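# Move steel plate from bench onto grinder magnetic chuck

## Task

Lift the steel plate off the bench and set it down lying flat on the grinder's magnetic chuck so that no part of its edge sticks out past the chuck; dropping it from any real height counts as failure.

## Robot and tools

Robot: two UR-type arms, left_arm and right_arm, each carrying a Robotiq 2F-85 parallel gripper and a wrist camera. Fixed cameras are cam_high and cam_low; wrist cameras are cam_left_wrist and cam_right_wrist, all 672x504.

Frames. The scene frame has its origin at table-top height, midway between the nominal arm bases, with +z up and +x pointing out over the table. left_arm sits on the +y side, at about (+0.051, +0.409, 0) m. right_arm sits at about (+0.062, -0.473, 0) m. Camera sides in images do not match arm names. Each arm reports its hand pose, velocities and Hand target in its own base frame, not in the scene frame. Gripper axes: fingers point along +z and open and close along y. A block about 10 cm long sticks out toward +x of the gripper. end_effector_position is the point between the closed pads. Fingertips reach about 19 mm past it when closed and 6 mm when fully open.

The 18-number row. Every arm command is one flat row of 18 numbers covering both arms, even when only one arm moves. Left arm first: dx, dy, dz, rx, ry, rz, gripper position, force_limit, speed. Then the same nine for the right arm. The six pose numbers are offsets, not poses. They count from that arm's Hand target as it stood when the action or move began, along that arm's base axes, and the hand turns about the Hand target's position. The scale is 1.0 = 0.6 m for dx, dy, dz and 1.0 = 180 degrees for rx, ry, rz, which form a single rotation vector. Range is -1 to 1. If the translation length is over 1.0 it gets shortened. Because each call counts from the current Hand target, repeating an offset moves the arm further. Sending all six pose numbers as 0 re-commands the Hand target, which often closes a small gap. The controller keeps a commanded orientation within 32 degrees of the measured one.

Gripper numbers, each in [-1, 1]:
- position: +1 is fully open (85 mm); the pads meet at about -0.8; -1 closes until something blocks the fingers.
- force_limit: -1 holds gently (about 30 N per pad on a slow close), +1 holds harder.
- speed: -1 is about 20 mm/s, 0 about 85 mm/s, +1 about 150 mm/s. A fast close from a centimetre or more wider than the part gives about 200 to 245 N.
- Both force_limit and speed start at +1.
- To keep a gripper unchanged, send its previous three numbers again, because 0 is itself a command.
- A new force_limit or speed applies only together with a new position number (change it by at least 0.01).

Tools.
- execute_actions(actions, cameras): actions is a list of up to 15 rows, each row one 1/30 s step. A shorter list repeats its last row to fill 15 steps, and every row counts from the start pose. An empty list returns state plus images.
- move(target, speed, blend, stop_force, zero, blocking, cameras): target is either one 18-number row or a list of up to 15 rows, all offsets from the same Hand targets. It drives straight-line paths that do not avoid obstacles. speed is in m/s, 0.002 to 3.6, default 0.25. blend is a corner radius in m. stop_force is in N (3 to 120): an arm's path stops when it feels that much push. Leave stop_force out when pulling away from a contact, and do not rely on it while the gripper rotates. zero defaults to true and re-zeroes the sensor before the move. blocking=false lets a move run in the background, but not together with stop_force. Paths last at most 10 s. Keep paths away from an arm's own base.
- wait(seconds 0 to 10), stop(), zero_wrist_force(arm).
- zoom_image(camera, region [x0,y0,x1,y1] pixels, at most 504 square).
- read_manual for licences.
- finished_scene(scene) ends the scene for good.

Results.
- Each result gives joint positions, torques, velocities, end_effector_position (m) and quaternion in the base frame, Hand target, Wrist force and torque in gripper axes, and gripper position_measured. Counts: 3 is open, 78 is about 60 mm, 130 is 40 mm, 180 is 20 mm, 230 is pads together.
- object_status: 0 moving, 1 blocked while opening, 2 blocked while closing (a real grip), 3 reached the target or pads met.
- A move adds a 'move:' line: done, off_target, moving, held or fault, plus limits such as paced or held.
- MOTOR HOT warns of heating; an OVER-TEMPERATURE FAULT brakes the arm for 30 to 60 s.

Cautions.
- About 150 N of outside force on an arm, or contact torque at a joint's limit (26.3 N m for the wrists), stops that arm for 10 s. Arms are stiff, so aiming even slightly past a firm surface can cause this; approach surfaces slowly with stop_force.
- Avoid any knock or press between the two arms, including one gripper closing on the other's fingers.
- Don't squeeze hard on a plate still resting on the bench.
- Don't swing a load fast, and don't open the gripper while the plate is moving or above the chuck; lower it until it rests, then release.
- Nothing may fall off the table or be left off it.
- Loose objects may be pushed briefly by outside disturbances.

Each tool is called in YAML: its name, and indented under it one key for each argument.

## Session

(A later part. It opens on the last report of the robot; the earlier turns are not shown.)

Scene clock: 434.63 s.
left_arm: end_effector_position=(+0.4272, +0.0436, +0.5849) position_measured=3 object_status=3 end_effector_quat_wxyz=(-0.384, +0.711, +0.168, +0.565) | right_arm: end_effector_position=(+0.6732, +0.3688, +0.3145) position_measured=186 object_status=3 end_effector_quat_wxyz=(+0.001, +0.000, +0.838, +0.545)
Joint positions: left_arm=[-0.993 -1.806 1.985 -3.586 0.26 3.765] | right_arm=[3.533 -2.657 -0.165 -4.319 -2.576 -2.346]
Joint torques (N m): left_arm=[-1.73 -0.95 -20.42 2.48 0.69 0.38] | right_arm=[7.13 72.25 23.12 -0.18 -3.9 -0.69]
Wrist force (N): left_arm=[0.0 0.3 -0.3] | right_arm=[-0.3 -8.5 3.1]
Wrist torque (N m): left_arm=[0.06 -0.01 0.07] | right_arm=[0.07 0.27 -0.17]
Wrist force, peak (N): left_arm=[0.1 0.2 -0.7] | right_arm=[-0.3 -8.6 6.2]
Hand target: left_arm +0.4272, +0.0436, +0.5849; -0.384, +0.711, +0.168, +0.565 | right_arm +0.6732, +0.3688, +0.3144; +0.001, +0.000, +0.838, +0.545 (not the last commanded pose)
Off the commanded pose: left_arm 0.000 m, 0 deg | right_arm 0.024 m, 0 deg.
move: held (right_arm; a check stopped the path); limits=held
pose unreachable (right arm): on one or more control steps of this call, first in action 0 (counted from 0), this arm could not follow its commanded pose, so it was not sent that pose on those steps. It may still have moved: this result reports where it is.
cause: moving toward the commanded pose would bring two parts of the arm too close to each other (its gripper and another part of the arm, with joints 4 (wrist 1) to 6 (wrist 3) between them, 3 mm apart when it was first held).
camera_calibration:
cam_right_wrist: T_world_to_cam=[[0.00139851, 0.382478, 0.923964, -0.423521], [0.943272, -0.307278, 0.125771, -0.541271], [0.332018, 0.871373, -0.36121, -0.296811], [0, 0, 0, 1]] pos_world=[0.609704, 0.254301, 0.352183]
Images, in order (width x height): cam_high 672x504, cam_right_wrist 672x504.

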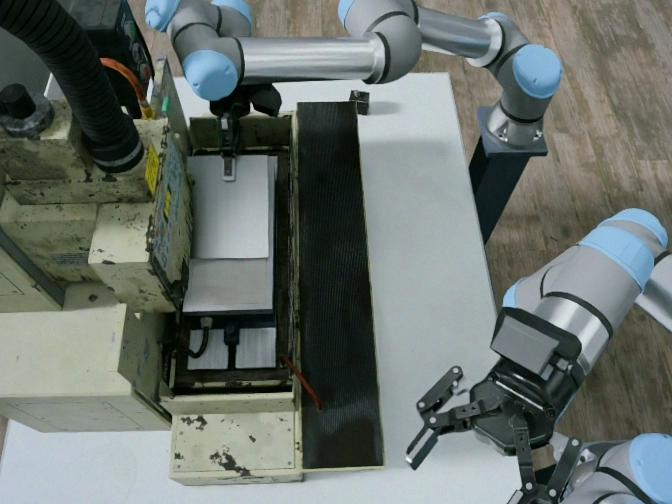

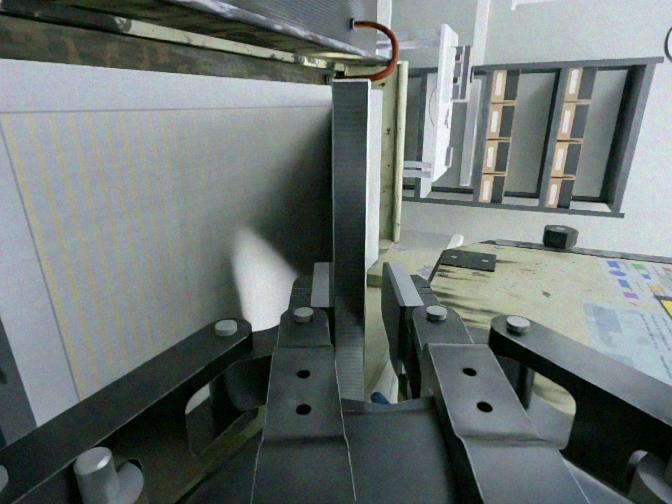

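move:
  target: [0,0,0,0,0,0,1,1,1,0,0,0,0.014,0,0,-0.45,0.3,-1]
  speed: 0.05

move:
  target: [0,0,0,0,0,0,1,1,1,0,-0.037,0.019,0,0,0,-0.45,0.3,-1]
  speed: 0.1
  cameras: ["cam_high","cam_right_wrist"]

zoom_image:
  camera: "cam_high"
  region: [170, 130, 290, 320]

Scene clock: 441.97 s.
left_arm: end_effector_position=(+0.4272, +0.0436, +0.5849) position_measured=3 object_status=3 end_effector_quat_wxyz=(-0.384, +0.711, +0.168, +0.565) | right_arm: end_effector_position=(+0.6733, +0.3687, +0.3144) position_measured=186 object_status=3 end_effector_quat_wxyz=(+0.001, +0.000, +0.826, +0.564)
Joint positions: left_arm=[-0.993 -1.806 1.985 -3.586 0.26 3.765] | right_arm=[3.527 -2.595 -0.305 -4.187 -2.61 -2.302]
Joint torques (N m): left_arm=[-2.91 0.22 -20.88 2.48 0.7 0.46] | right_arm=[12.71 68.38 37.6 -2.91 -0.83 -2.44]
Wrist force (N): left_arm=[0.1 0.2 -0.4] | right_arm=[-0.8 -10.7 5.3]
Wrist torque (N m): left_arm=[0.06 -0.03 0.07] | right_arm=[0.36 0.30 -0.27]
Wrist force, peak (N): left_arm=[0.2 0.7 -0.6] | right_arm=[-0.6 -10.9 5.3]
Hand target: left_arm +0.4272, +0.0436, +0.5849; -0.384, +0.711, +0.168, +0.565 | right_arm +0.6732, +0.3688, +0.3144; +0.001, +0.000, +0.826, +0.564
Off the commanded pose: left_arm 0.000 m, 0 deg | right_arm 0.000 m, 0 deg.
move: done

Scene clock: 442.77 s.
left_arm: end_effector_position=(+0.4272, +0.0436, +0.5849) position_measured=3 object_status=3 end_effector_quat_wxyz=(-0.384, +0.711, +0.168, +0.565) | right_arm: end_effector_position=(+0.6733, +0.3465, +0.3259) position_measured=186 object_status=3 end_effector_quat_wxyz=(+0.001, +0.000, +0.826, +0.564)
Joint positions: left_arm=[-0.993 -1.806 1.985 -3.586 0.26 3.765] | right_arm=[3.496 -2.603 -0.266 -4.257 -2.632 -2.348]
Joint torques (N m): left_arm=[-1.97 -0.62 -21.93 2.49 0.5 0.59] | right_arm=[15.34 67.38 25.68 0.13 -0.48 3.13]
Wrist force (N): left_arm=[0.1 0.1 -0.2] | right_arm=[0.6 -9.3 -2.1]
Wrist torque (N m): left_arm=[0.04 -0.03 0.07] | right_arm=[0.36 0.27 -0.18]
Wrist force, peak (N): left_arm=[0.1 0.3 -0.7] | right_arm=[-0.2 -10.5 6.8]
Hand target: left_arm +0.4272, +0.0436, +0.5849; -0.384, +0.711, +0.168, +0.565 | right_arm +0.6732, +0.3466, +0.3258; +0.001, +0.000, +0.826, +0.564
Off the commanded pose: left_arm 0.000 m, 0 deg | right_arm 0.000 m, 0 deg.
move: done
camera_calibration:
cam_right_wrist: T_world_to_cam=[[0.00126093, 0.341444, 0.939901, -0.416435], [0.943273, -0.312469, 0.112247, -0.543423], [0.332016, 0.886442, -0.322468, -0.291201], [0, 0, 0, 1]] pos_world=[0.609805, 0.230519, 0.358503]
Images, in order (width x height): cam_high 672x504, cam_right_wrist 672x504.

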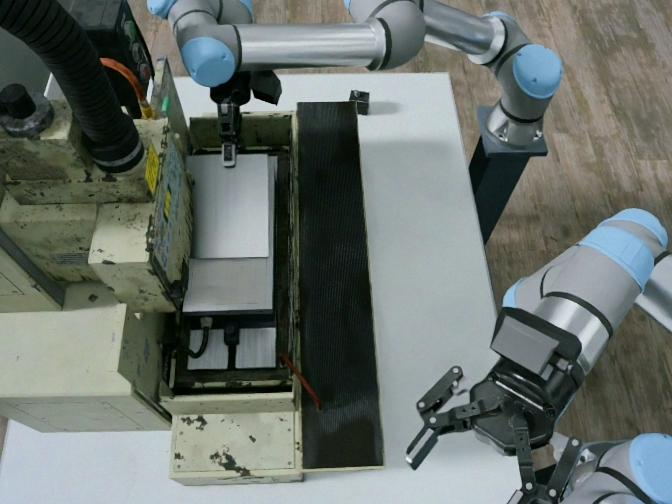

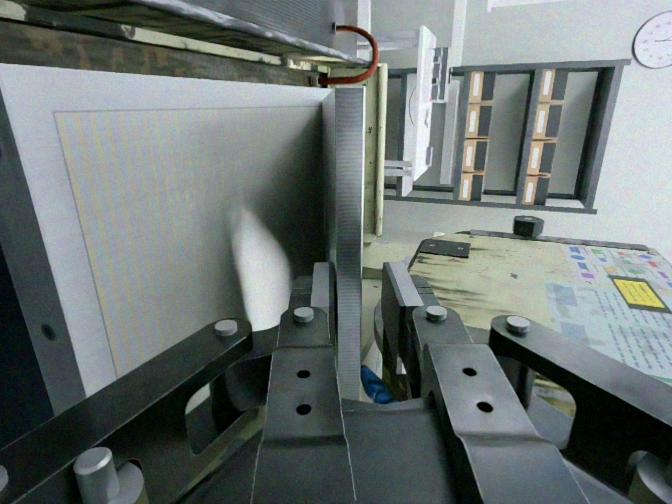

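Scaled by 2.653 from the camera's 672x504 image, which has a finer 960x720 frame.

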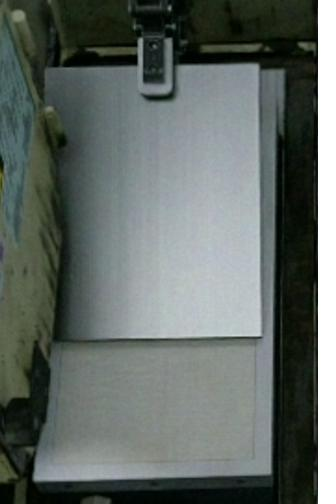

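move:
  target: [0,0,0,0,0,0,1,1,1,0,-0.018,0.0085,0,0,0,-0.45,0.3,-1]
  speed: 0.1
  cameras: ["cam_high","cam_right_wrist"]

zoom_image:
  camera: "cam_high"
  region: [170, 130, 290, 320]

Scene clock: 446.73 s.
left_arm: end_effector_position=(+0.4272, +0.0436, +0.5849) position_measured=3 object_status=3 end_effector_quat_wxyz=(-0.384, +0.711, +0.168, +0.565) | right_arm: end_effector_position=(+0.6731, +0.3424, +0.3279) position_measured=186 object_status=3 end_effector_quat_wxyz=(+0.001, +0.000, +0.826, +0.564)
Joint positions: left_arm=[-0.993 -1.806 1.985 -3.586 0.26 3.765] | right_arm=[3.491 -2.604 -0.26 -4.269 -2.635 -2.356]
Joint torques (N m): left_arm=[-1.87 0 -20.97 2.4 0.49 0.17] | right_arm=[5.22 66.28 26.67 -0.31 -3.6 -0.37]
Wrist force (N): left_arm=[0.1 0.2 -0.4] | right_arm=[-1.1 -9.5 3.1]
Wrist torque (N m): left_arm=[0.05 -0.03 0.07] | right_arm=[0.29 0.34 -0.17]
Wrist force, peak (N): left_arm=[0.1 0.1 -0.7] | right_arm=[-1.2 -9.4 4.5]
Hand target: left_arm +0.4272, +0.0436, +0.5849; -0.384, +0.711, +0.168, +0.565 | right_arm +0.6731, +0.3425, +0.3279; +0.001, +0.000, +0.826, +0.564 (not the last commanded pose)
Off the commanded pose: left_arm 0.000 m, 0 deg | right_arm 0.007 m, 0 deg.
move: held (right_arm; a check stopped the path); limits=held
pose unreachable (right arm): on one or more control steps of this call, first in action 0 (counted from 0), this arm could not follow its commanded pose, so it was not sent that pose on those steps. It may still have moved: this result reports where it is.
cause: moving toward the commanded pose would bring two parts of the arm too close to each other (its gripper and another part of the arm, with joints 4 (wrist 1) to 6 (wrist 3) between them, 2 mm apart when it was first held).
camera_calibration:
cam_right_wrist: T_world_to_cam=[[0.00138103, 0.341402, 0.939916, -0.417078], [0.943241, -0.312597, 0.112158, -0.54467], [0.332106, 0.886413, -0.322457, -0.286875], [0, 0, 0, 1]] pos_world=[0.609604, 0.226419, 0.360603]
Images, in order (width x height): cam_high 672x504, cam_right_wrist 672x504.

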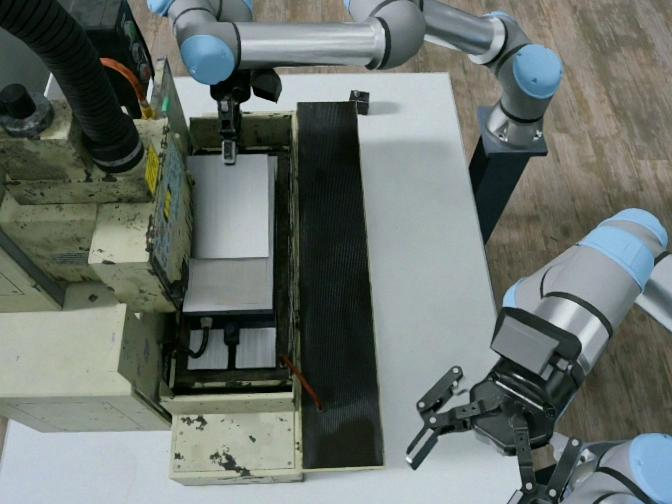

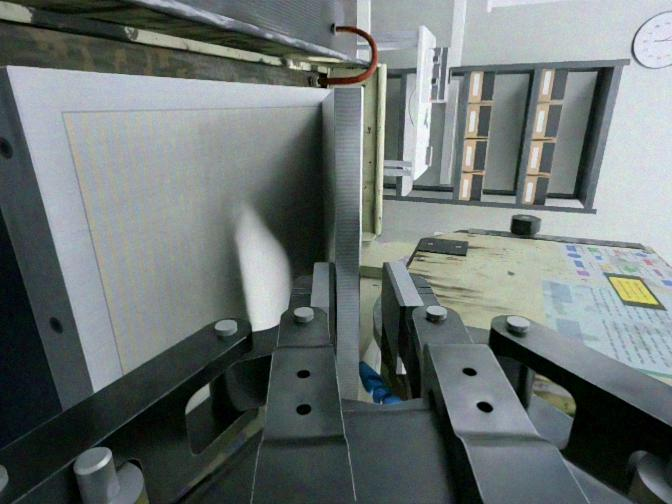

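Scaled by 2.653 from the camera's 672x504 image, which has a finer 960x720 frame.

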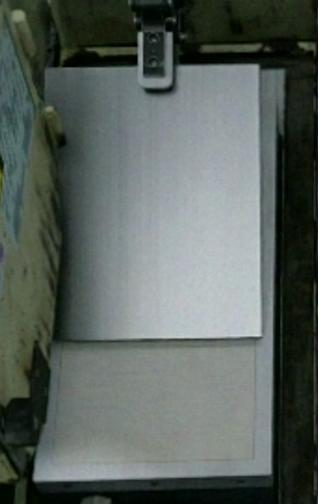

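move:
  target:
    - [0,0,0,0,0,0,1,1,1,0,0,0.003,0.022,0,0,-0.45,0.3,-1]
    - [0,0,0,0,0,0,1,1,1,0,-0.014,0.01,0.022,0,0,-0.45,0.3,-1]
  speed: 0.08
  cameras: ["cam_high","cam_right_wrist"]

zoom_image:
  camera: "cam_high"
  region: [170, 130, 290, 320]

Scene clock: 452.30 s.
left_arm: end_effector_position=(+0.4272, +0.0436, +0.5849) position_measured=3 object_status=3 end_effector_quat_wxyz=(-0.384, +0.711, +0.168, +0.565) | right_arm: end_effector_position=(+0.6731, +0.3340, +0.3340) position_measured=186 object_status=3 end_effector_quat_wxyz=(+0.001, +0.000, +0.806, +0.592) end_effector_velocity=(+0.000, +0.000, +0.001) end_effector_angular_velocity=(+0.000, -0.001, -0.003)
Joint positions: left_arm=[-0.993 -1.806 1.985 -3.586 0.26 3.765] | right_arm=[3.471 -2.541 -0.395 -4.115 -2.696 -2.29]
Joint velocities: left_arm=[within noise] | right_arm=[0.001 0.003 -0.001 0.003 0.003 0.005]
Joint torques (N m): left_arm=[-2.72 -0.48 -21.56 2.43 0.68 0.29] | right_arm=[15.85 65.92 21.15 0.29 -0.25 3.11]
Wrist force (N): left_arm=[0.1 0.2 -0.3] | right_arm=[0.2 -8.3 -2.8]
Wrist torque (N m): left_arm=[0.05 -0.02 0.07] | right_arm=[0.44 0.27 -0.21]
Wrist force, peak (N): left_arm=[0.2 0.4 -0.7] | right_arm=[0.3 -9.9 3.7]
Hand target: left_arm +0.4272, +0.0436, +0.5849; -0.384, +0.711, +0.168, +0.565 | right_arm +0.6731, +0.3341, +0.3339; +0.001, +0.000, +0.806, +0.592
Off the commanded pose: left_arm 0.000 m, 0 deg | right_arm 0.000 m, 0 deg.
move: done
camera_calibration:
cam_right_wrist: T_world_to_cam=[[0.00116842, 0.275589, 0.961275, -0.404894], [0.943237, -0.31956, 0.0904684, -0.538392], [0.332117, 0.906605, -0.260319, -0.305014], [0, 0, 0, 1]] pos_world=[0.609604, 0.216063, 0.358521]
Images, in order (width x height): cam_high 672x504, cam_right_wrist 672x504.

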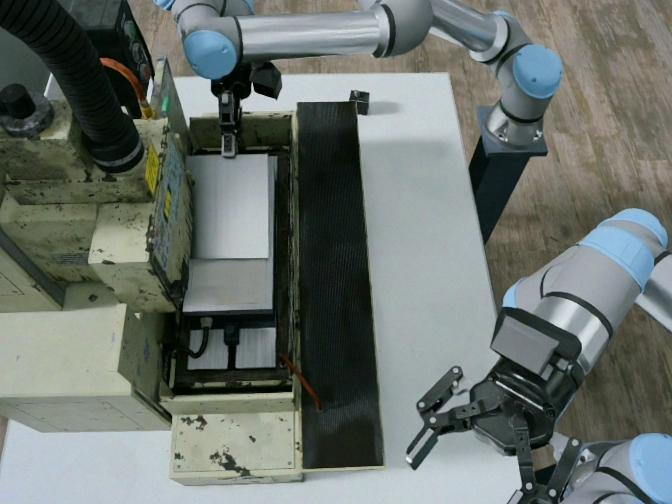

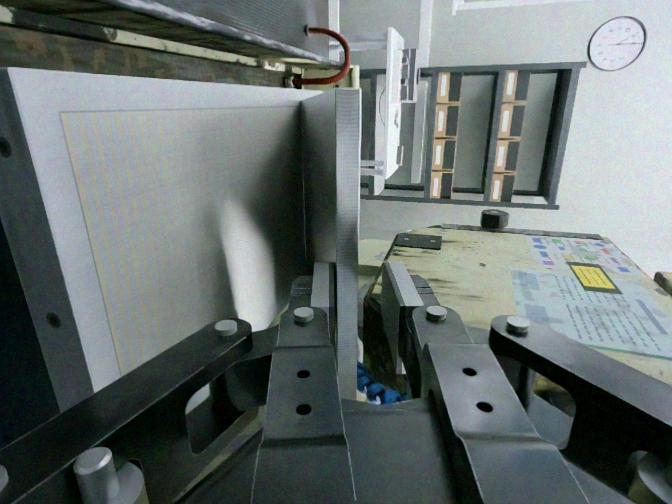

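Scaled by 2.653 from the camera's 672x504 image, which has a finer 960x720 frame.

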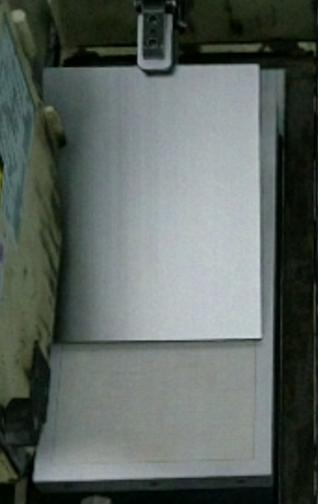

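move:
  target:
    - [0,0,0,0,0,0,1,1,1,0,-0.018,-0.06,0,0,0,-0.45,0.3,-1]
    - [0,0,0,0,0,0,1,1,1,0,-0.028,-0.115,0,0,0,-0.45,0.3,-1]
  speed: [0.05,0.02]
  stop_force: 7
  cameras: ["cam_high","cam_right_wrist"]

zoom_image:
  camera: "cam_high"
  region: [170, 130, 290, 320]

Scene clock: 469.77 s.
left_arm: end_effector_position=(+0.4272, +0.0436, +0.5849) position_measured=3 object_status=3 end_effector_quat_wxyz=(-0.384, +0.711, +0.168, +0.565) | right_arm: end_effector_position=(+0.6731, +0.3184, +0.2712) position_measured=186 object_status=3 end_effector_quat_wxyz=(+0.001, +0.000, +0.806, +0.592)
Joint positions: left_arm=[-0.993 -1.806 1.985 -3.586 0.26 3.765] | right_arm=[3.448 -2.51 -0.622 -3.954 -2.712 -2.327]
Joint torques (N m): left_arm=[-0.99 0.1 -21.37 2.17 0.59 0.46] | right_arm=[13.77 59.68 35.25 0.26 -0.44 3.2]
Wrist force (N): left_arm=[0.1 0.3 -0.5] | right_arm=[0.7 -8.1 -1.1]
Wrist torque (N m): left_arm=[0.07 -0.03 0.07] | right_arm=[0.37 0.24 -0.19]
Wrist force, peak (N): left_arm=[0.2 0.2 -0.8] | right_arm=[-6.3 10.0 -1.1]
Hand target: left_arm +0.4272, +0.0436, +0.5849; -0.384, +0.711, +0.168, +0.565 | right_arm +0.6731, +0.3184, +0.2712; +0.001, +0.000, +0.806, +0.592 (not the last commanded pose)
Off the commanded pose: left_arm 0.000 m, 0 deg | right_arm 0.006 m, 0 deg.
move: contact (right_arm); path passed 1 of 2 targets
camera_calibration:
cam_right_wrist: T_world_to_cam=[[0.00138912, 0.275709, 0.96124, -0.340472], [0.943305, -0.31942, 0.0902549, -0.537711], [0.331923, 0.906618, -0.260521, -0.307017], [0, 0, 0, 1]] pos_world=[0.609605, 0.200463, 0.295822]
Images, in order (width x height): cam_high 672x504, cam_right_wrist 672x504.

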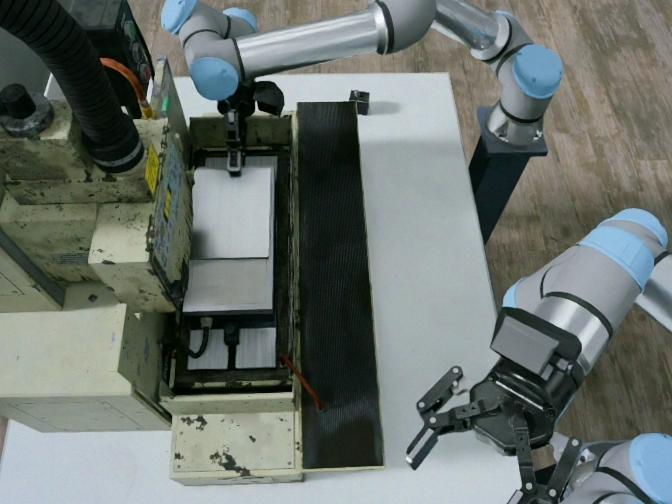

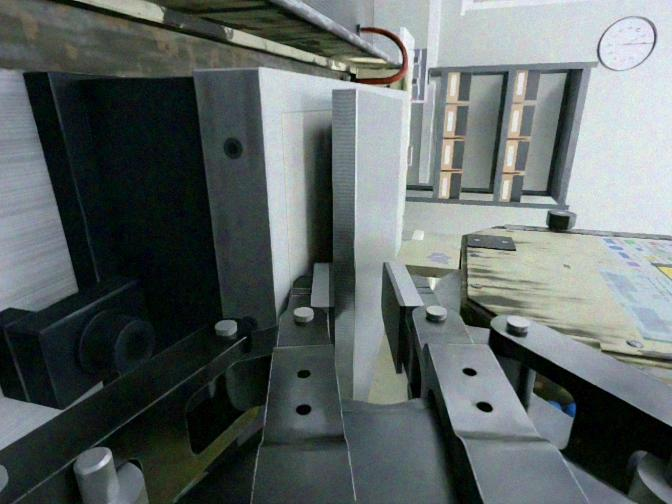

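Scaled by 2.653 from the camera's 672x504 image, which has a finer 960x720 frame.

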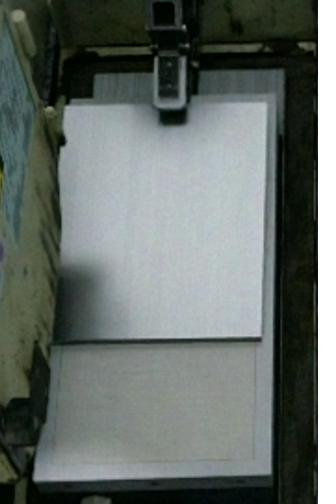

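move:
  target: [0,0,0,0,0,0,1,1,1,0,0,0.011,0,0,0,-0.45,0.3,-1]
  speed: 0.05

move:
  target: [0,0,0,0,0,0,1,1,1,0,0,0,0,0,0,0.2,0.3,-1]

move:
  target: [0,0,0,0,0,0,1,1,1,0,-0.001,-0.05,0,0,0,0.2,0.3,-1]
  speed: 0.02
  stop_force: 6
  cameras: ["cam_high","cam_right_wrist"]

zoom_image:
  camera: "cam_high"
  region: [170, 130, 290, 320]

Scene clock: 482.33 s.
left_arm: end_effector_position=(+0.4272, +0.0436, +0.5849) position_measured=3 object_status=3 end_effector_quat_wxyz=(-0.384, +0.711, +0.168, +0.565) | right_arm: end_effector_position=(+0.6731, +0.3185, +0.2779) position_measured=186 object_status=3 end_effector_quat_wxyz=(+0.001, +0.000, +0.806, +0.592)
Joint positions: left_arm=[-0.993 -1.806 1.985 -3.586 0.26 3.765] | right_arm=[3.448 -2.51 -0.604 -3.971 -2.712 -2.327]
Joint torques (N m): left_arm=[-1.15 0.58 -21.37 2.32 0.93 0.22] | right_arm=[8.47 61.72 22.23 -0.27 -0.77 -1.19]
Wrist force (N): left_arm=[0.0 0.3 -0.5] | right_arm=[0.8 -8.6 1.9]
Wrist torque (N m): left_arm=[0.07 -0.01 0.07] | right_arm=[0.33 0.21 -0.22]
Wrist force, peak (N): left_arm=[0.2 0.3 -0.7] | right_arm=[0.4 -9.6 0.1]
Hand target: left_arm +0.4272, +0.0436, +0.5849; -0.384, +0.711, +0.168, +0.565 | right_arm +0.6731, +0.3184, +0.2778; +0.001, +0.000, +0.806, +0.592
Off the commanded pose: left_arm 0.000 m, 0 deg | right_arm 0.000 m, 0 deg.
move: done

Scene clock: 484.33 s.
left_arm: end_effector_position=(+0.4272, +0.0436, +0.5849) position_measured=3 object_status=3 end_effector_quat_wxyz=(-0.384, +0.711, +0.168, +0.565) | right_arm: end_effector_position=(+0.6709, +0.3192, +0.2847) position_measured=106 object_status=0 end_effector_quat_wxyz=(+0.001, -0.006, +0.803, +0.596)
Joint positions: left_arm=[-0.993 -1.806 1.985 -3.586 0.26 3.765] | right_arm=[3.448 -2.505 -0.601 -3.969 -2.724 -2.327]
Joint torques (N m): left_arm=[-0.98 0.29 -22.74 2.35 0.47 0.6] | right_arm=[1.12 59.5 22.3 -1.44 -1.13 0]
Wrist force (N): left_arm=[0.0 -0.1 -0.5] | right_arm=[-3.9 18.3 1.1]
Wrist torque (N m): left_arm=[0.00 -0.01 0.07] | right_arm=[0.09 0.26 -0.27]
Wrist force, peak (N): left_arm=[-0.3 0.1 -0.7] | right_arm=[-32.3 116.5 -7.5]
Hand target: left_arm +0.4272, +0.0436, +0.5849; -0.384, +0.711, +0.168, +0.565 | right_arm +0.6709, +0.3192, +0.2847; +0.001, -0.006, +0.803, +0.596 (not the last commanded pose)
Tool commands: left_gripper/position=+1.0 left_gripper/force_limit=+1.0 left_gripper/speed=+1.0 right_gripper/position=+0.2 right_gripper/force_limit=+0.301961 right_gripper/speed=-1.0
Off the commanded pose: left_arm 0.000 m, 0 deg | right_arm 0.007 m, 1 deg.
FORCE FAULT: contact force on the right arm reached its limit, and that arm stopped. The contact can be on any part of that arm, not only on its tool. That arm's remaining commands of this call were not run. That arm is still stopped at the end of this call. That arm stays stopped for about 9 more seconds. Until then a move that you send moves the other arm only, and its call returns only when the move has ended. Once the stop has ended, the next robot result says so. If the stop ends while you think or write, that arm runs what you send next, counted from a new Hand target: where the arm stands when the stop ends. While its stop runs, that arm takes no new command, but its gripper still runs the gripper command that each later call begins with. Until it ends, the stop uses up actions while you think or wait. An arm that is not stopped still takes commands.
move: fault (right_arm)

not run: an earlier result of this reply reported a stop or a fault. Calls in your next reply go to the robot.

Scaled by 2.653 from the camera's 672x504 image, which has a finer 960x720 frame.
This view is cut from an older image: the scene may have changed since it was taken.

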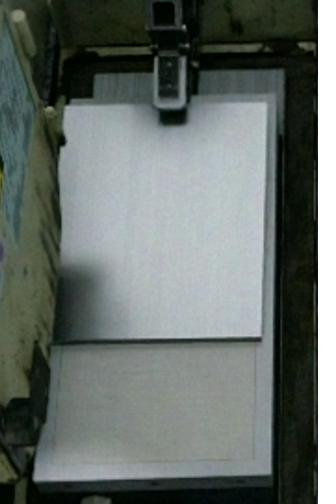

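wait:
  seconds: 9.5
  cameras: ["cam_high","cam_right_wrist"]

zoom_image:
  camera: "cam_high"
  region: [170, 130, 290, 320]

Scene clock: 496.30 s.
left_arm: end_effector_position=(+0.4272, +0.0436, +0.5849) position_measured=3 object_status=3 end_effector_quat_wxyz=(-0.384, +0.711, +0.168, +0.565) | right_arm: end_effector_position=(+0.6709, +0.3192, +0.2847) position_measured=106 object_status=1 end_effector_quat_wxyz=(+0.001, -0.006, +0.803, +0.596)
Joint positions: left_arm=[-0.993 -1.806 1.985 -3.586 0.26 3.765] | right_arm=[3.448 -2.505 -0.601 -3.969 -2.724 -2.327]
Joint torques (N m): left_arm=[-1.03 -0.47 -22.51 2.26 0.62 0.38] | right_arm=[0.19 59.63 21.37 -1.46 -1.08 0.08]
Wrist force (N): left_arm=[0.2 0.3 -0.3] | right_arm=[-4.1 17.8 1.2]
Wrist torque (N m): left_arm=[0.07 -0.04 0.07] | right_arm=[0.05 0.29 -0.27]
Wrist force, peak (N): left_arm=[0.2 0.3 -0.8] | right_arm=[-4.5 18.3 1.0]
Hand target: left_arm +0.4272, +0.0436, +0.5849; -0.384, +0.711, +0.168, +0.565 | right_arm +0.6709, +0.3192, +0.2847; +0.001, -0.006, +0.803, +0.596 (not the last commanded pose)
Tool commands: left_gripper/position=+1.0 left_gripper/force_limit=+1.0 left_gripper/speed=+1.0 right_gripper/position=+0.2 right_gripper/force_limit=+0.301961 right_gripper/speed=-1.0
Off the commanded pose: left_arm 0.000 m, 0 deg | right_arm 0.007 m, 1 deg.
FORCE FAULT, CONTINUED: the right arm's stop, for the force fault that an earlier result reported, is over. The rest of the stop counts as 19 of the actions that you can send in this scene. That arm's target is now where it stood when the stop ended, not its last command. That arm accepts commands again.
wait: 9.50 s; at rest from the start
camera_calibration:
cam_right_wrist: T_world_to_cam=[[-0.00756486, 0.264725, 0.964294, -0.345023], [0.945401, -0.312312, 0.0931546, -0.541113], [0.325821, 0.91235, -0.247908, -0.304728], [0, 0, 0, 1]] pos_world=[0.608245, 0.200359, 0.307566]
Images, in order (width x height): cam_high 672x504, cam_right_wrist 672x504.

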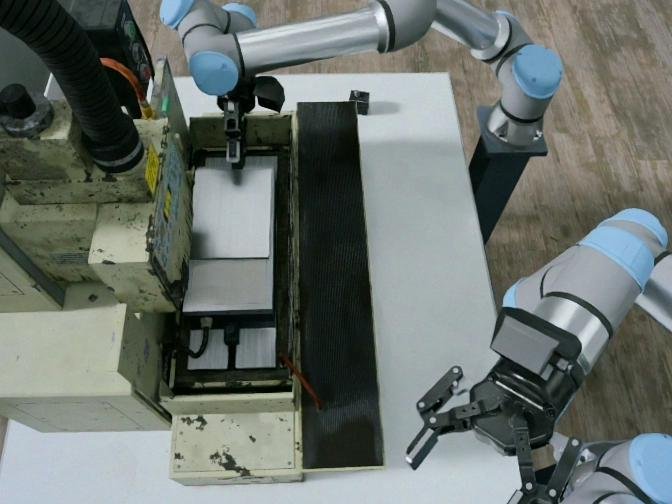

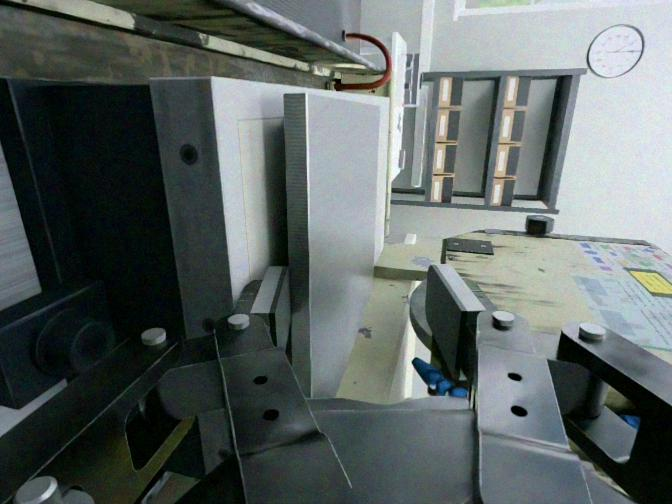

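Scaled by 2.653 from the camera's 672x504 image, which has a finer 960x720 frame.

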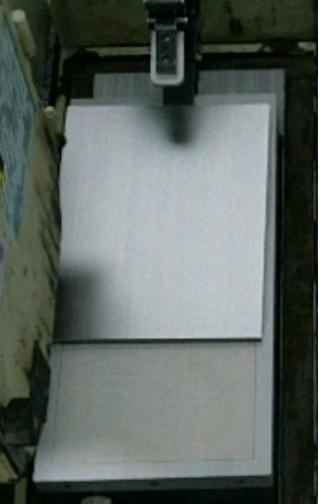

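move:
  target:
    - [0,0,0,0,0,0,1,1,1,0,0,0.002,0,0,0,0.2,0.3,-1]
    - [0,0,0,0,0,0,1,1,1,0,-0.05,0.004,0,0,0,0.2,0.3,-1]
  speed: 0.15
  cameras: ["cam_high","cam_right_wrist"]

zoom_image:
  camera: "cam_high"
  region: [170, 130, 290, 320]

Scene clock: 501.60 s.
left_arm: end_effector_position=(+0.4272, +0.0436, +0.5849) position_measured=3 object_status=3 end_effector_quat_wxyz=(-0.384, +0.711, +0.168, +0.565) | right_arm: end_effector_position=(+0.6709, +0.2891, +0.2872) position_measured=106 object_status=1 end_effector_quat_wxyz=(+0.001, -0.006, +0.803, +0.597) end_effector_velocity=(+0.001, +0.000, +0.000) end_effector_angular_velocity=(-0.001, +0.001, -0.003)
Joint positions: left_arm=[-0.993 -1.806 1.985 -3.586 0.26 3.765] | right_arm=[3.405 -2.515 -0.59 -4.045 -2.754 -2.41]
Joint velocities: left_arm=[within noise] | right_arm=[0.001 0 0 0.003 0.003 0.005]
Joint torques (N m): left_arm=[-0.55 0.35 -23.29 2.15 0.54 0.25] | right_arm=[12.41 64.02 23.06 -0.31 0.69 3.02]
Wrist force (N): left_arm=[0.0 0.3 -0.5] | right_arm=[-2.4 -3.3 -1.1]
Wrist torque (N m): left_arm=[0.06 -0.02 0.07] | right_arm=[-0.10 0.63 -0.27]
Wrist force, peak (N): left_arm=[0.3 0.2 -0.8] | right_arm=[-4.5 17.2 1.8]
Hand target: left_arm +0.4272, +0.0436, +0.5849; -0.384, +0.711, +0.168, +0.565 | right_arm +0.6709, +0.2892, +0.2871; +0.001, -0.006, +0.803, +0.596
Off the commanded pose: left_arm 0.000 m, 0 deg | right_arm 0.000 m, 0 deg.
move: done
camera_calibration:
cam_right_wrist: T_world_to_cam=[[-0.00759693, 0.264637, 0.964318, -0.339244], [0.945398, -0.31232, 0.0931577, -0.55082], [0.325829, 0.912372, -0.247815, -0.276767], [0, 0, 0, 1]] pos_world=[0.608345, 0.170259, 0.309866]
Images, in order (width x height): cam_high 672x504, cam_right_wrist 672x504.

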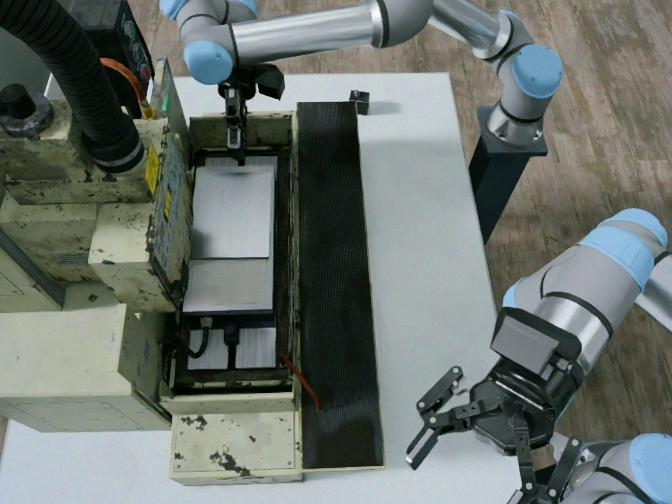

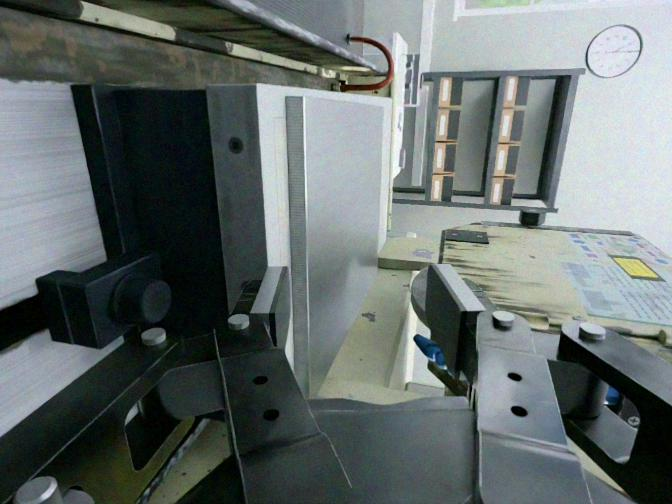

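Scaled by 2.653 from the camera's 672x504 image, which has a finer 960x720 frame.

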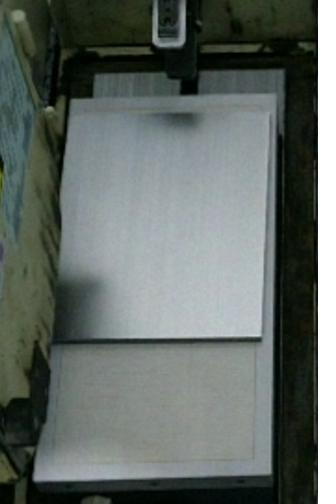

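Plate is down on the chuck. Retract and inspect closely.

move:
  target:
    - [0,0,0,0,0,0,1,1,1,0,-0.04,0.01,0,0,0,0.2,0.3,-1]
    - [0,0,0,0,0,0,1,1,1,-0.05,-0.12,0.15,0,0,0,0.2,0.3,-1]
  speed: 0.2
  cameras: ["cam_high","cam_right_wrist"]

zoom_image:
  camera: "cam_high"
  region: [175, 150, 290, 240]

zoom_image:
  camera: "cam_high"
  region: [175, 230, 290, 320]

Scene clock: 505.57 s.
left_arm: end_effector_position=(+0.4272, +0.0436, +0.5849) position_measured=3 object_status=3 end_effector_quat_wxyz=(-0.384, +0.711, +0.168, +0.565) | right_arm: end_effector_position=(+0.6634, +0.2528, +0.3153) position_measured=106 object_status=1 end_effector_quat_wxyz=(+0.002, -0.005, +0.802, +0.597)
Joint positions: left_arm=[-0.993 -1.806 1.985 -3.586 0.26 3.765] | right_arm=[3.354 -2.506 -0.557 -4.187 -2.785 -2.517]
Joint torques (N m): left_arm=[-0.04 -0.76 -23.73 2.25 0.68 0.12] | right_arm=[10.96 55.86 11.99 -1.46 0.84 3.11]
Wrist force (N): left_arm=[0.1 0.1 -0.3] | right_arm=[-2.7 -3.2 -1.4]
Wrist torque (N m): left_arm=[0.04 -0.03 0.07] | right_arm=[-0.07 0.66 -0.23]
Wrist force, peak (N): left_arm=[0.1 0.3 -0.7] | right_arm=[1.6 6.3 -12.2]
Hand target: left_arm +0.4272, +0.0436, +0.5849; -0.384, +0.711, +0.168, +0.565 | right_arm +0.6633, +0.2529, +0.3152; +0.002, -0.005, +0.802, +0.597 (not the last commanded pose)
Off the commanded pose: left_arm 0.000 m, 0 deg | right_arm 0.075 m, 0 deg.
move: held (right_arm; a check stopped the path); path passed 1 of 2 targets; limits=held
pose unreachable (right arm): on one or more control steps of this call, first in action 0 (counted from 0), this arm could not follow its commanded pose, so it was not sent that pose on those steps. It may still have moved: this result reports where it is.
cause: moving toward the commanded pose would bring two parts of the arm too close to each other (its gripper and another part of the arm, with joints 4 (wrist 1) to 6 (wrist 3) between them, 5 mm apart when it was first held).
camera_calibration:
cam_right_wrist: T_world_to_cam=[[-0.00739678, 0.263844, 0.964537, -0.356906], [0.944955, -0.313691, 0.0930549, -0.556878], [0.327118, 0.912132, -0.247, -0.235253], [0, 0, 0, 1]] pos_world=[0.60054, 0.134062, 0.337962]
Images, in order (width x height): cam_high 672x504, cam_right_wrist 672x504.

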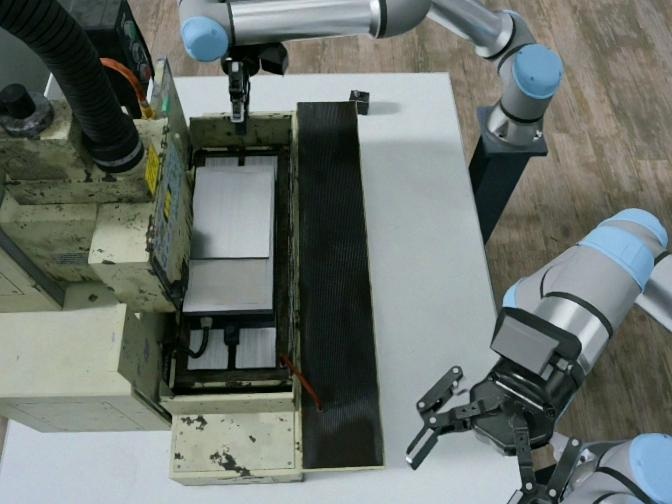

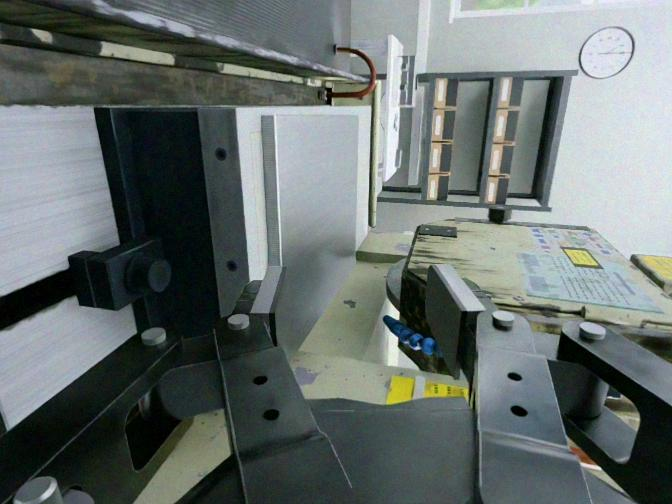

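Scaled by 4.383 from the camera's 672x504 image, which has a finer 960x720 frame.

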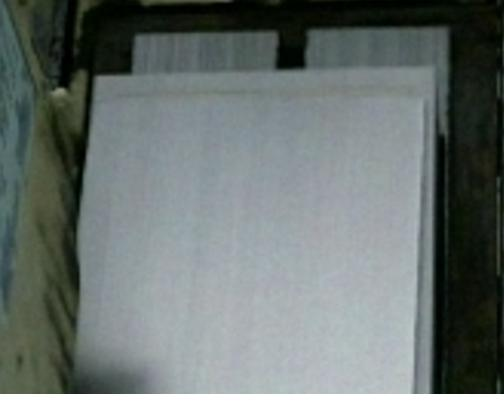

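Scaled by 4.383 from the camera's 672x504 image, which has a finer 960x720 frame.

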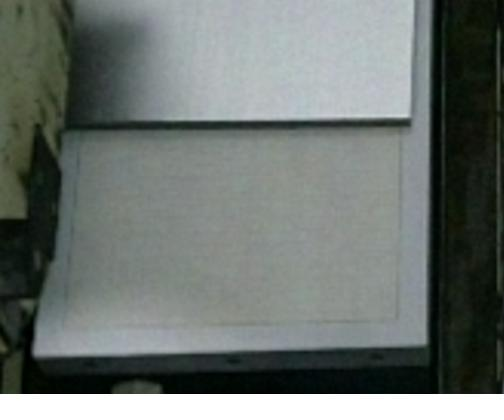

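zoom_image:
  camera: "cam_right_wrist"
  region: [180, 90, 420, 360]

zoom_image:
  camera: "cam_high"
  region: [180, 155, 290, 200]

Scaled by 1.867 from the camera's 672x504 image, which has a finer 960x720 frame.

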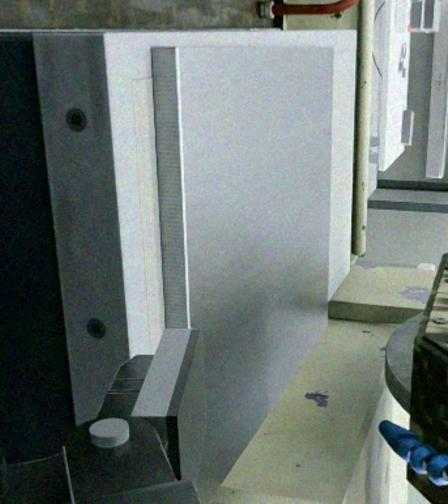

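Scaled by 4.582 from the camera's 672x504 image, which has a finer 960x720 frame.

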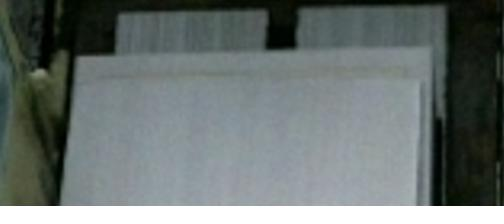

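move:
  target: [0,0,0,0,0,0,1,1,1,0.02,0,0.12,0.05,0,0,1,0.3,-1]
  speed: 0.15
  cameras: ["cam_right_wrist"]

zoom_image:
  camera: "cam_right_wrist"
  region: [50, 90, 420, 420]

Scene clock: 524.77 s.
left_arm: end_effector_position=(+0.4272, +0.0436, +0.5849) position_measured=3 object_status=3 end_effector_quat_wxyz=(-0.384, +0.711, +0.168, +0.565) | right_arm: end_effector_position=(+0.6636, +0.2531, +0.3174) position_measured=3 object_status=0 end_effector_quat_wxyz=(+0.001, -0.005, +0.801, +0.599)
Joint positions: left_arm=[-0.993 -1.806 1.985 -3.586 0.26 3.765] | right_arm=[3.353 -2.506 -0.552 -4.185 -2.789 -2.51]
Joint torques (N m): left_arm=[0.77 0.15 -22.76 1.94 0.79 0.32] | right_arm=[3.25 71.67 10.94 -3.53 0.59 -3.04]
Wrist force (N): left_arm=[0.1 0.1 -0.7] | right_arm=[-2.7 -3.4 -1.4]
Wrist torque (N m): left_arm=[0.04 -0.03 0.08] | right_arm=[-0.13 0.67 -0.26]
Wrist force, peak (N): left_arm=[-0.1 0.3 -0.7] | right_arm=[-2.5 -4.9 -0.5]
Hand target: left_arm +0.4272, +0.0436, +0.5849; -0.384, +0.711, +0.168, +0.565 | right_arm +0.6636, +0.2531, +0.3174; +0.001, -0.005, +0.801, +0.599 (not the last commanded pose)
Off the commanded pose: left_arm 0.000 m, 0 deg | right_arm 0.071 m, 9 deg.
move: held (right_arm; a check stopped the path); limits=held
pose unreachable (right arm): on one or more control steps of this call, first in action 0 (counted from 0), this arm could not follow its commanded pose, so it was not sent that pose on those steps. It may still have moved: this result reports where it is.
cause: moving toward the commanded pose would bring two parts of the arm too close to each other (its gripper and another part of the arm, with joints 4 (wrist 1) to 6 (wrist 3) between them, 4 mm apart when it was first held).
camera_calibration:
cam_right_wrist: T_world_to_cam=[[-0.00664832, 0.259313, 0.965771, -0.358743], [0.94509, -0.313943, 0.0908007, -0.556622], [0.326742, 0.913344, -0.242987, -0.236478], [0, 0, 0, 1]] pos_world=[0.60094, 0.134265, 0.339544]
Images, in order (width x height): cam_right_wrist 672x504.

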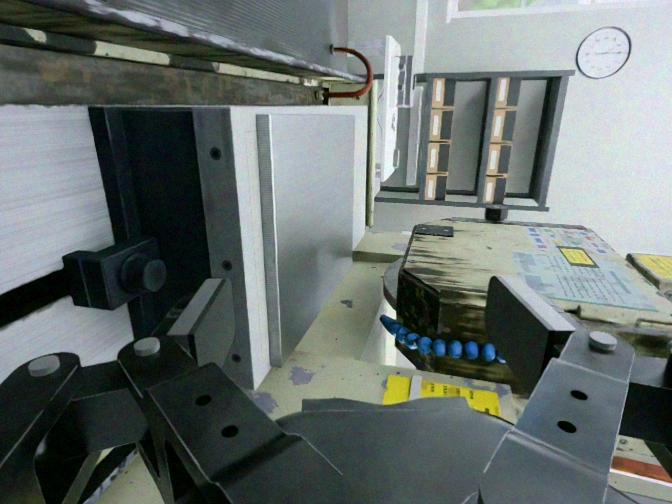

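Scaled by 1.362 from the camera's 672x504 image, which has a finer 960x720 frame.

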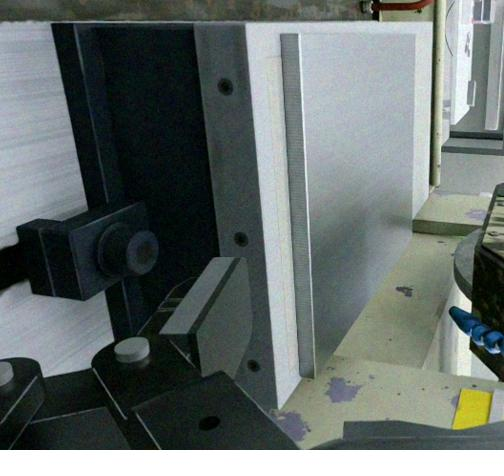

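zoom_image:
  camera: "cam_right_wrist"
  region: [220, 310, 330, 400]

zoom_image:
  camera: "cam_right_wrist"
  region: [210, 95, 380, 230]

Scaled by 4.582 from the camera's 672x504 image, which has a finer 960x720 frame.

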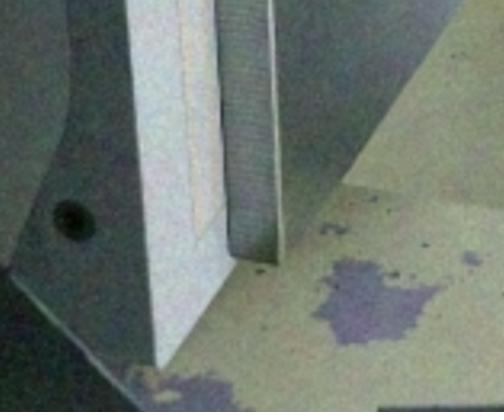

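Scaled by 2.965 from the camera's 672x504 image, which has a finer 960x720 frame.

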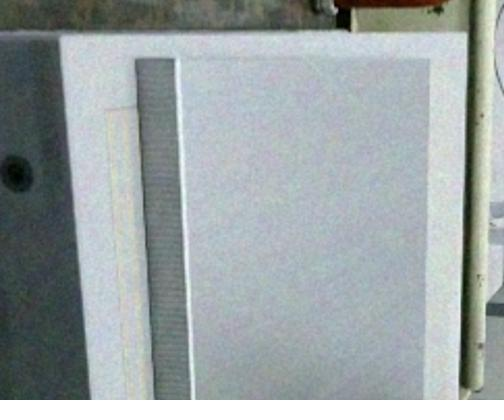

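move:
  target:
    - [0,0,0,0,0,0,1,1,1,-0.09,0.0,0.06,-0.0095,0.0033,-0.07,-1,0.3,-1]
    - [0,0,0,0,0,0,1,1,1,-0.2227,0.1282,0.2377,-0.0191,0.0066,-0.1409,-1,0.3,-1]
  speed: 0.2
  blend: [0.03,0]
  cameras: ["cam_high"]

zoom_image:
  camera: "cam_high"
  region: [170, 150, 290, 320]

Scene clock: 587.47 s.
left_arm: end_effector_position=(+0.4272, +0.0436, +0.5849) position_measured=3 object_status=3 end_effector_quat_wxyz=(-0.384, +0.711, +0.168, +0.565) | right_arm: end_effector_position=(+0.5300, +0.3300, +0.4600) position_measured=231 object_status=0 end_effector_quat_wxyz=(+0.124, +0.177, +0.800, +0.560)
Joint positions: left_arm=[-0.993 -1.806 1.985 -3.586 0.26 3.765] | right_arm=[3.702 -1.745 -1.248 -3.7 -2.106 -1.79]
Joint torques (N m): left_arm=[1.63 -0.83 -22.57 2.13 0.85 0.44] | right_arm=[12.66 44.11 34.74 -0.69 1.85 2.88]
Wrist force (N): left_arm=[-0.2 0.3 -0.5] | right_arm=[-2.2 -3.5 -1.3]
Wrist torque (N m): left_arm=[0.06 0.02 0.08] | right_arm=[-0.10 0.61 -0.19]
Wrist force, peak (N): left_arm=[0.3 0.3 -0.8] | right_arm=[-4.7 -4.8 -1.0]
Hand target: left_arm +0.4272, +0.0436, +0.5849; -0.384, +0.711, +0.168, +0.565 | right_arm +0.5300, +0.3300, +0.4600; +0.124, +0.177, +0.800, +0.560
Off the commanded pose: left_arm 0.000 m, 0 deg | right_arm 0.000 m, 0 deg.
move: done
Images, in order (width x height): cam_high 672x504.

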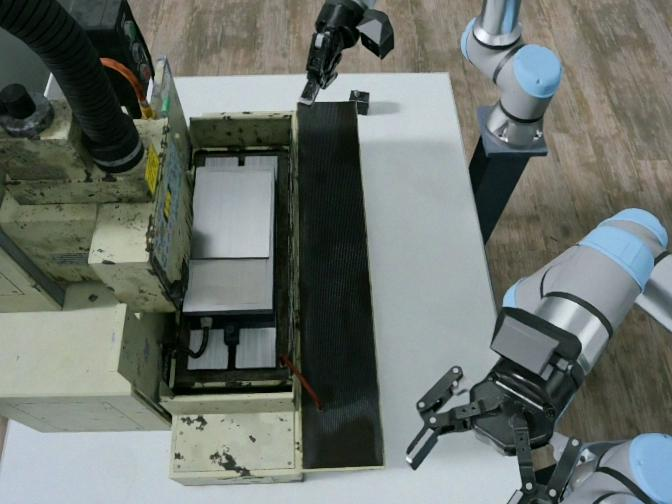

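Scaled by 2.965 from the camera's 672x504 image, which has a finer 960x720 frame.

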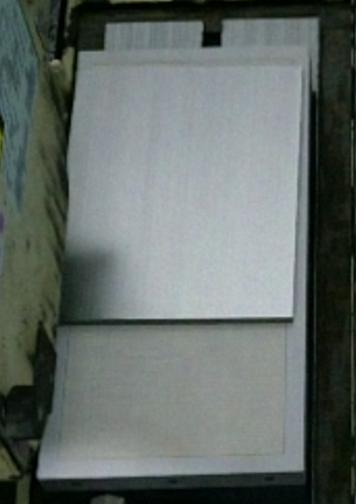

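move:
  target:
    - [0,0,0,0,0,0,1,1,1,0.13,0.15,-0.05,-0.1721,0.1444,-0.16,-1,0.3,-1]
    - [0,0,0,0,0,0,1,1,1,0.203,0.1825,-0.25,-0.1721,0.1444,-0.16,-1,0.3,-1]
  speed: 0.2
  cameras: ["cam_high","cam_right_wrist"]

zoom_image:
  camera: "cam_high"
  region: [170, 150, 290, 320]

Scene clock: 603.57 s.
left_arm: end_effector_position=(+0.4272, +0.0436, +0.5849) position_measured=3 object_status=3 end_effector_quat_wxyz=(-0.384, +0.711, +0.168, +0.565) | right_arm: end_effector_position=(+0.6508, +0.4387, +0.3094) position_measured=231 object_status=3 end_effector_quat_wxyz=(+0.140, +0.440, +0.846, +0.268)
Joint positions: left_arm=[-0.993 -1.806 1.985 -3.586 0.26 3.765] | right_arm=[3.942 -2.594 -0.035 -4.62 -1.46 -1.416]
Joint torques (N m): left_arm=[1.22 -0.04 -24.39 2.04 0.3 0.4] | right_arm=[14.15 60.51 16.36 -2.14 2.35 1.37]
Wrist force (N): left_arm=[0.2 0.1 -0.5] | right_arm=[-2.7 -2.7 0.6]
Wrist torque (N m): left_arm=[0.03 -0.05 0.08] | right_arm=[-0.21 0.53 -0.05]
Wrist force, peak (N): left_arm=[-0.2 0.3 -0.7] | right_arm=[-3.3 -3.6 3.6]
Hand target: left_arm +0.4272, +0.0436, +0.5849; -0.384, +0.711, +0.168, +0.565 | right_arm +0.6518, +0.4395, +0.3100; +0.120, +0.446, +0.857, +0.229
Off the commanded pose: left_arm 0.000 m, 0 deg | right_arm 0.001 m, 5 deg.
elbow stopped short (right arm): the move would have taken joint 3 (elbow) straighter than the controller allows.
move: off_target (right_arm)
camera_calibration:
cam_right_wrist: T_world_to_cam=[[0.65896, 0.458542, 0.596247, -0.80542], [0.377328, -0.887257, 0.265328, 0.0815499], [0.650688, 0.0501398, -0.757688, -0.0766241], [0, 0, 0, 1]] pos_world=[0.549828, 0.445517, 0.400535]
Images, in order (width x height): cam_high 672x504, cam_right_wrist 672x504.

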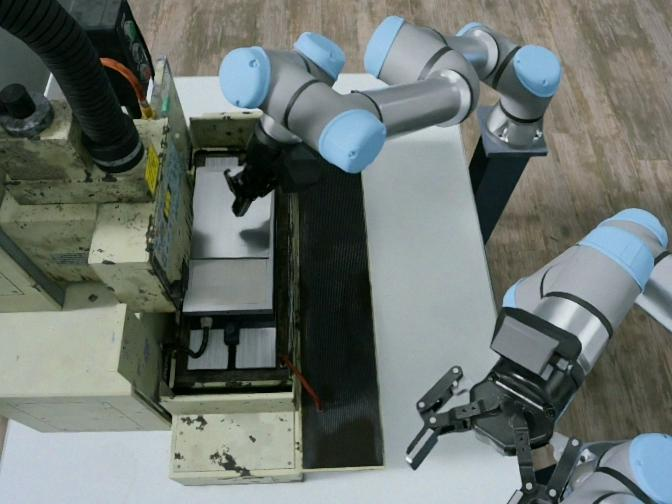

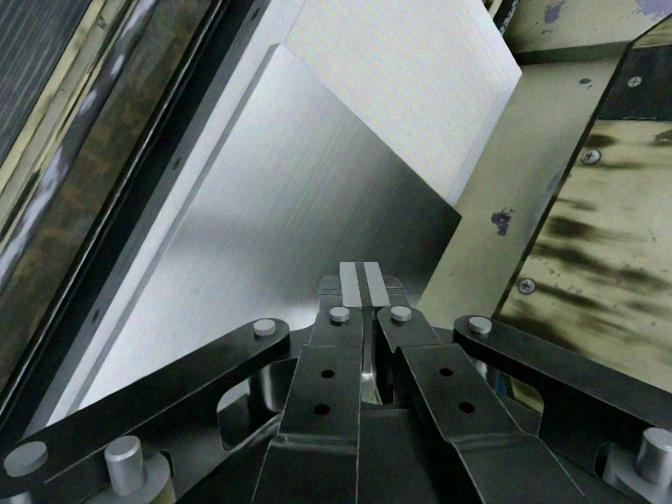

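Scaled by 2.965 from the camera's 672x504 image, which has a finer 960x720 frame.

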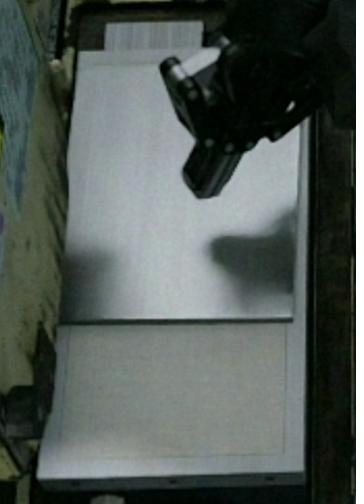

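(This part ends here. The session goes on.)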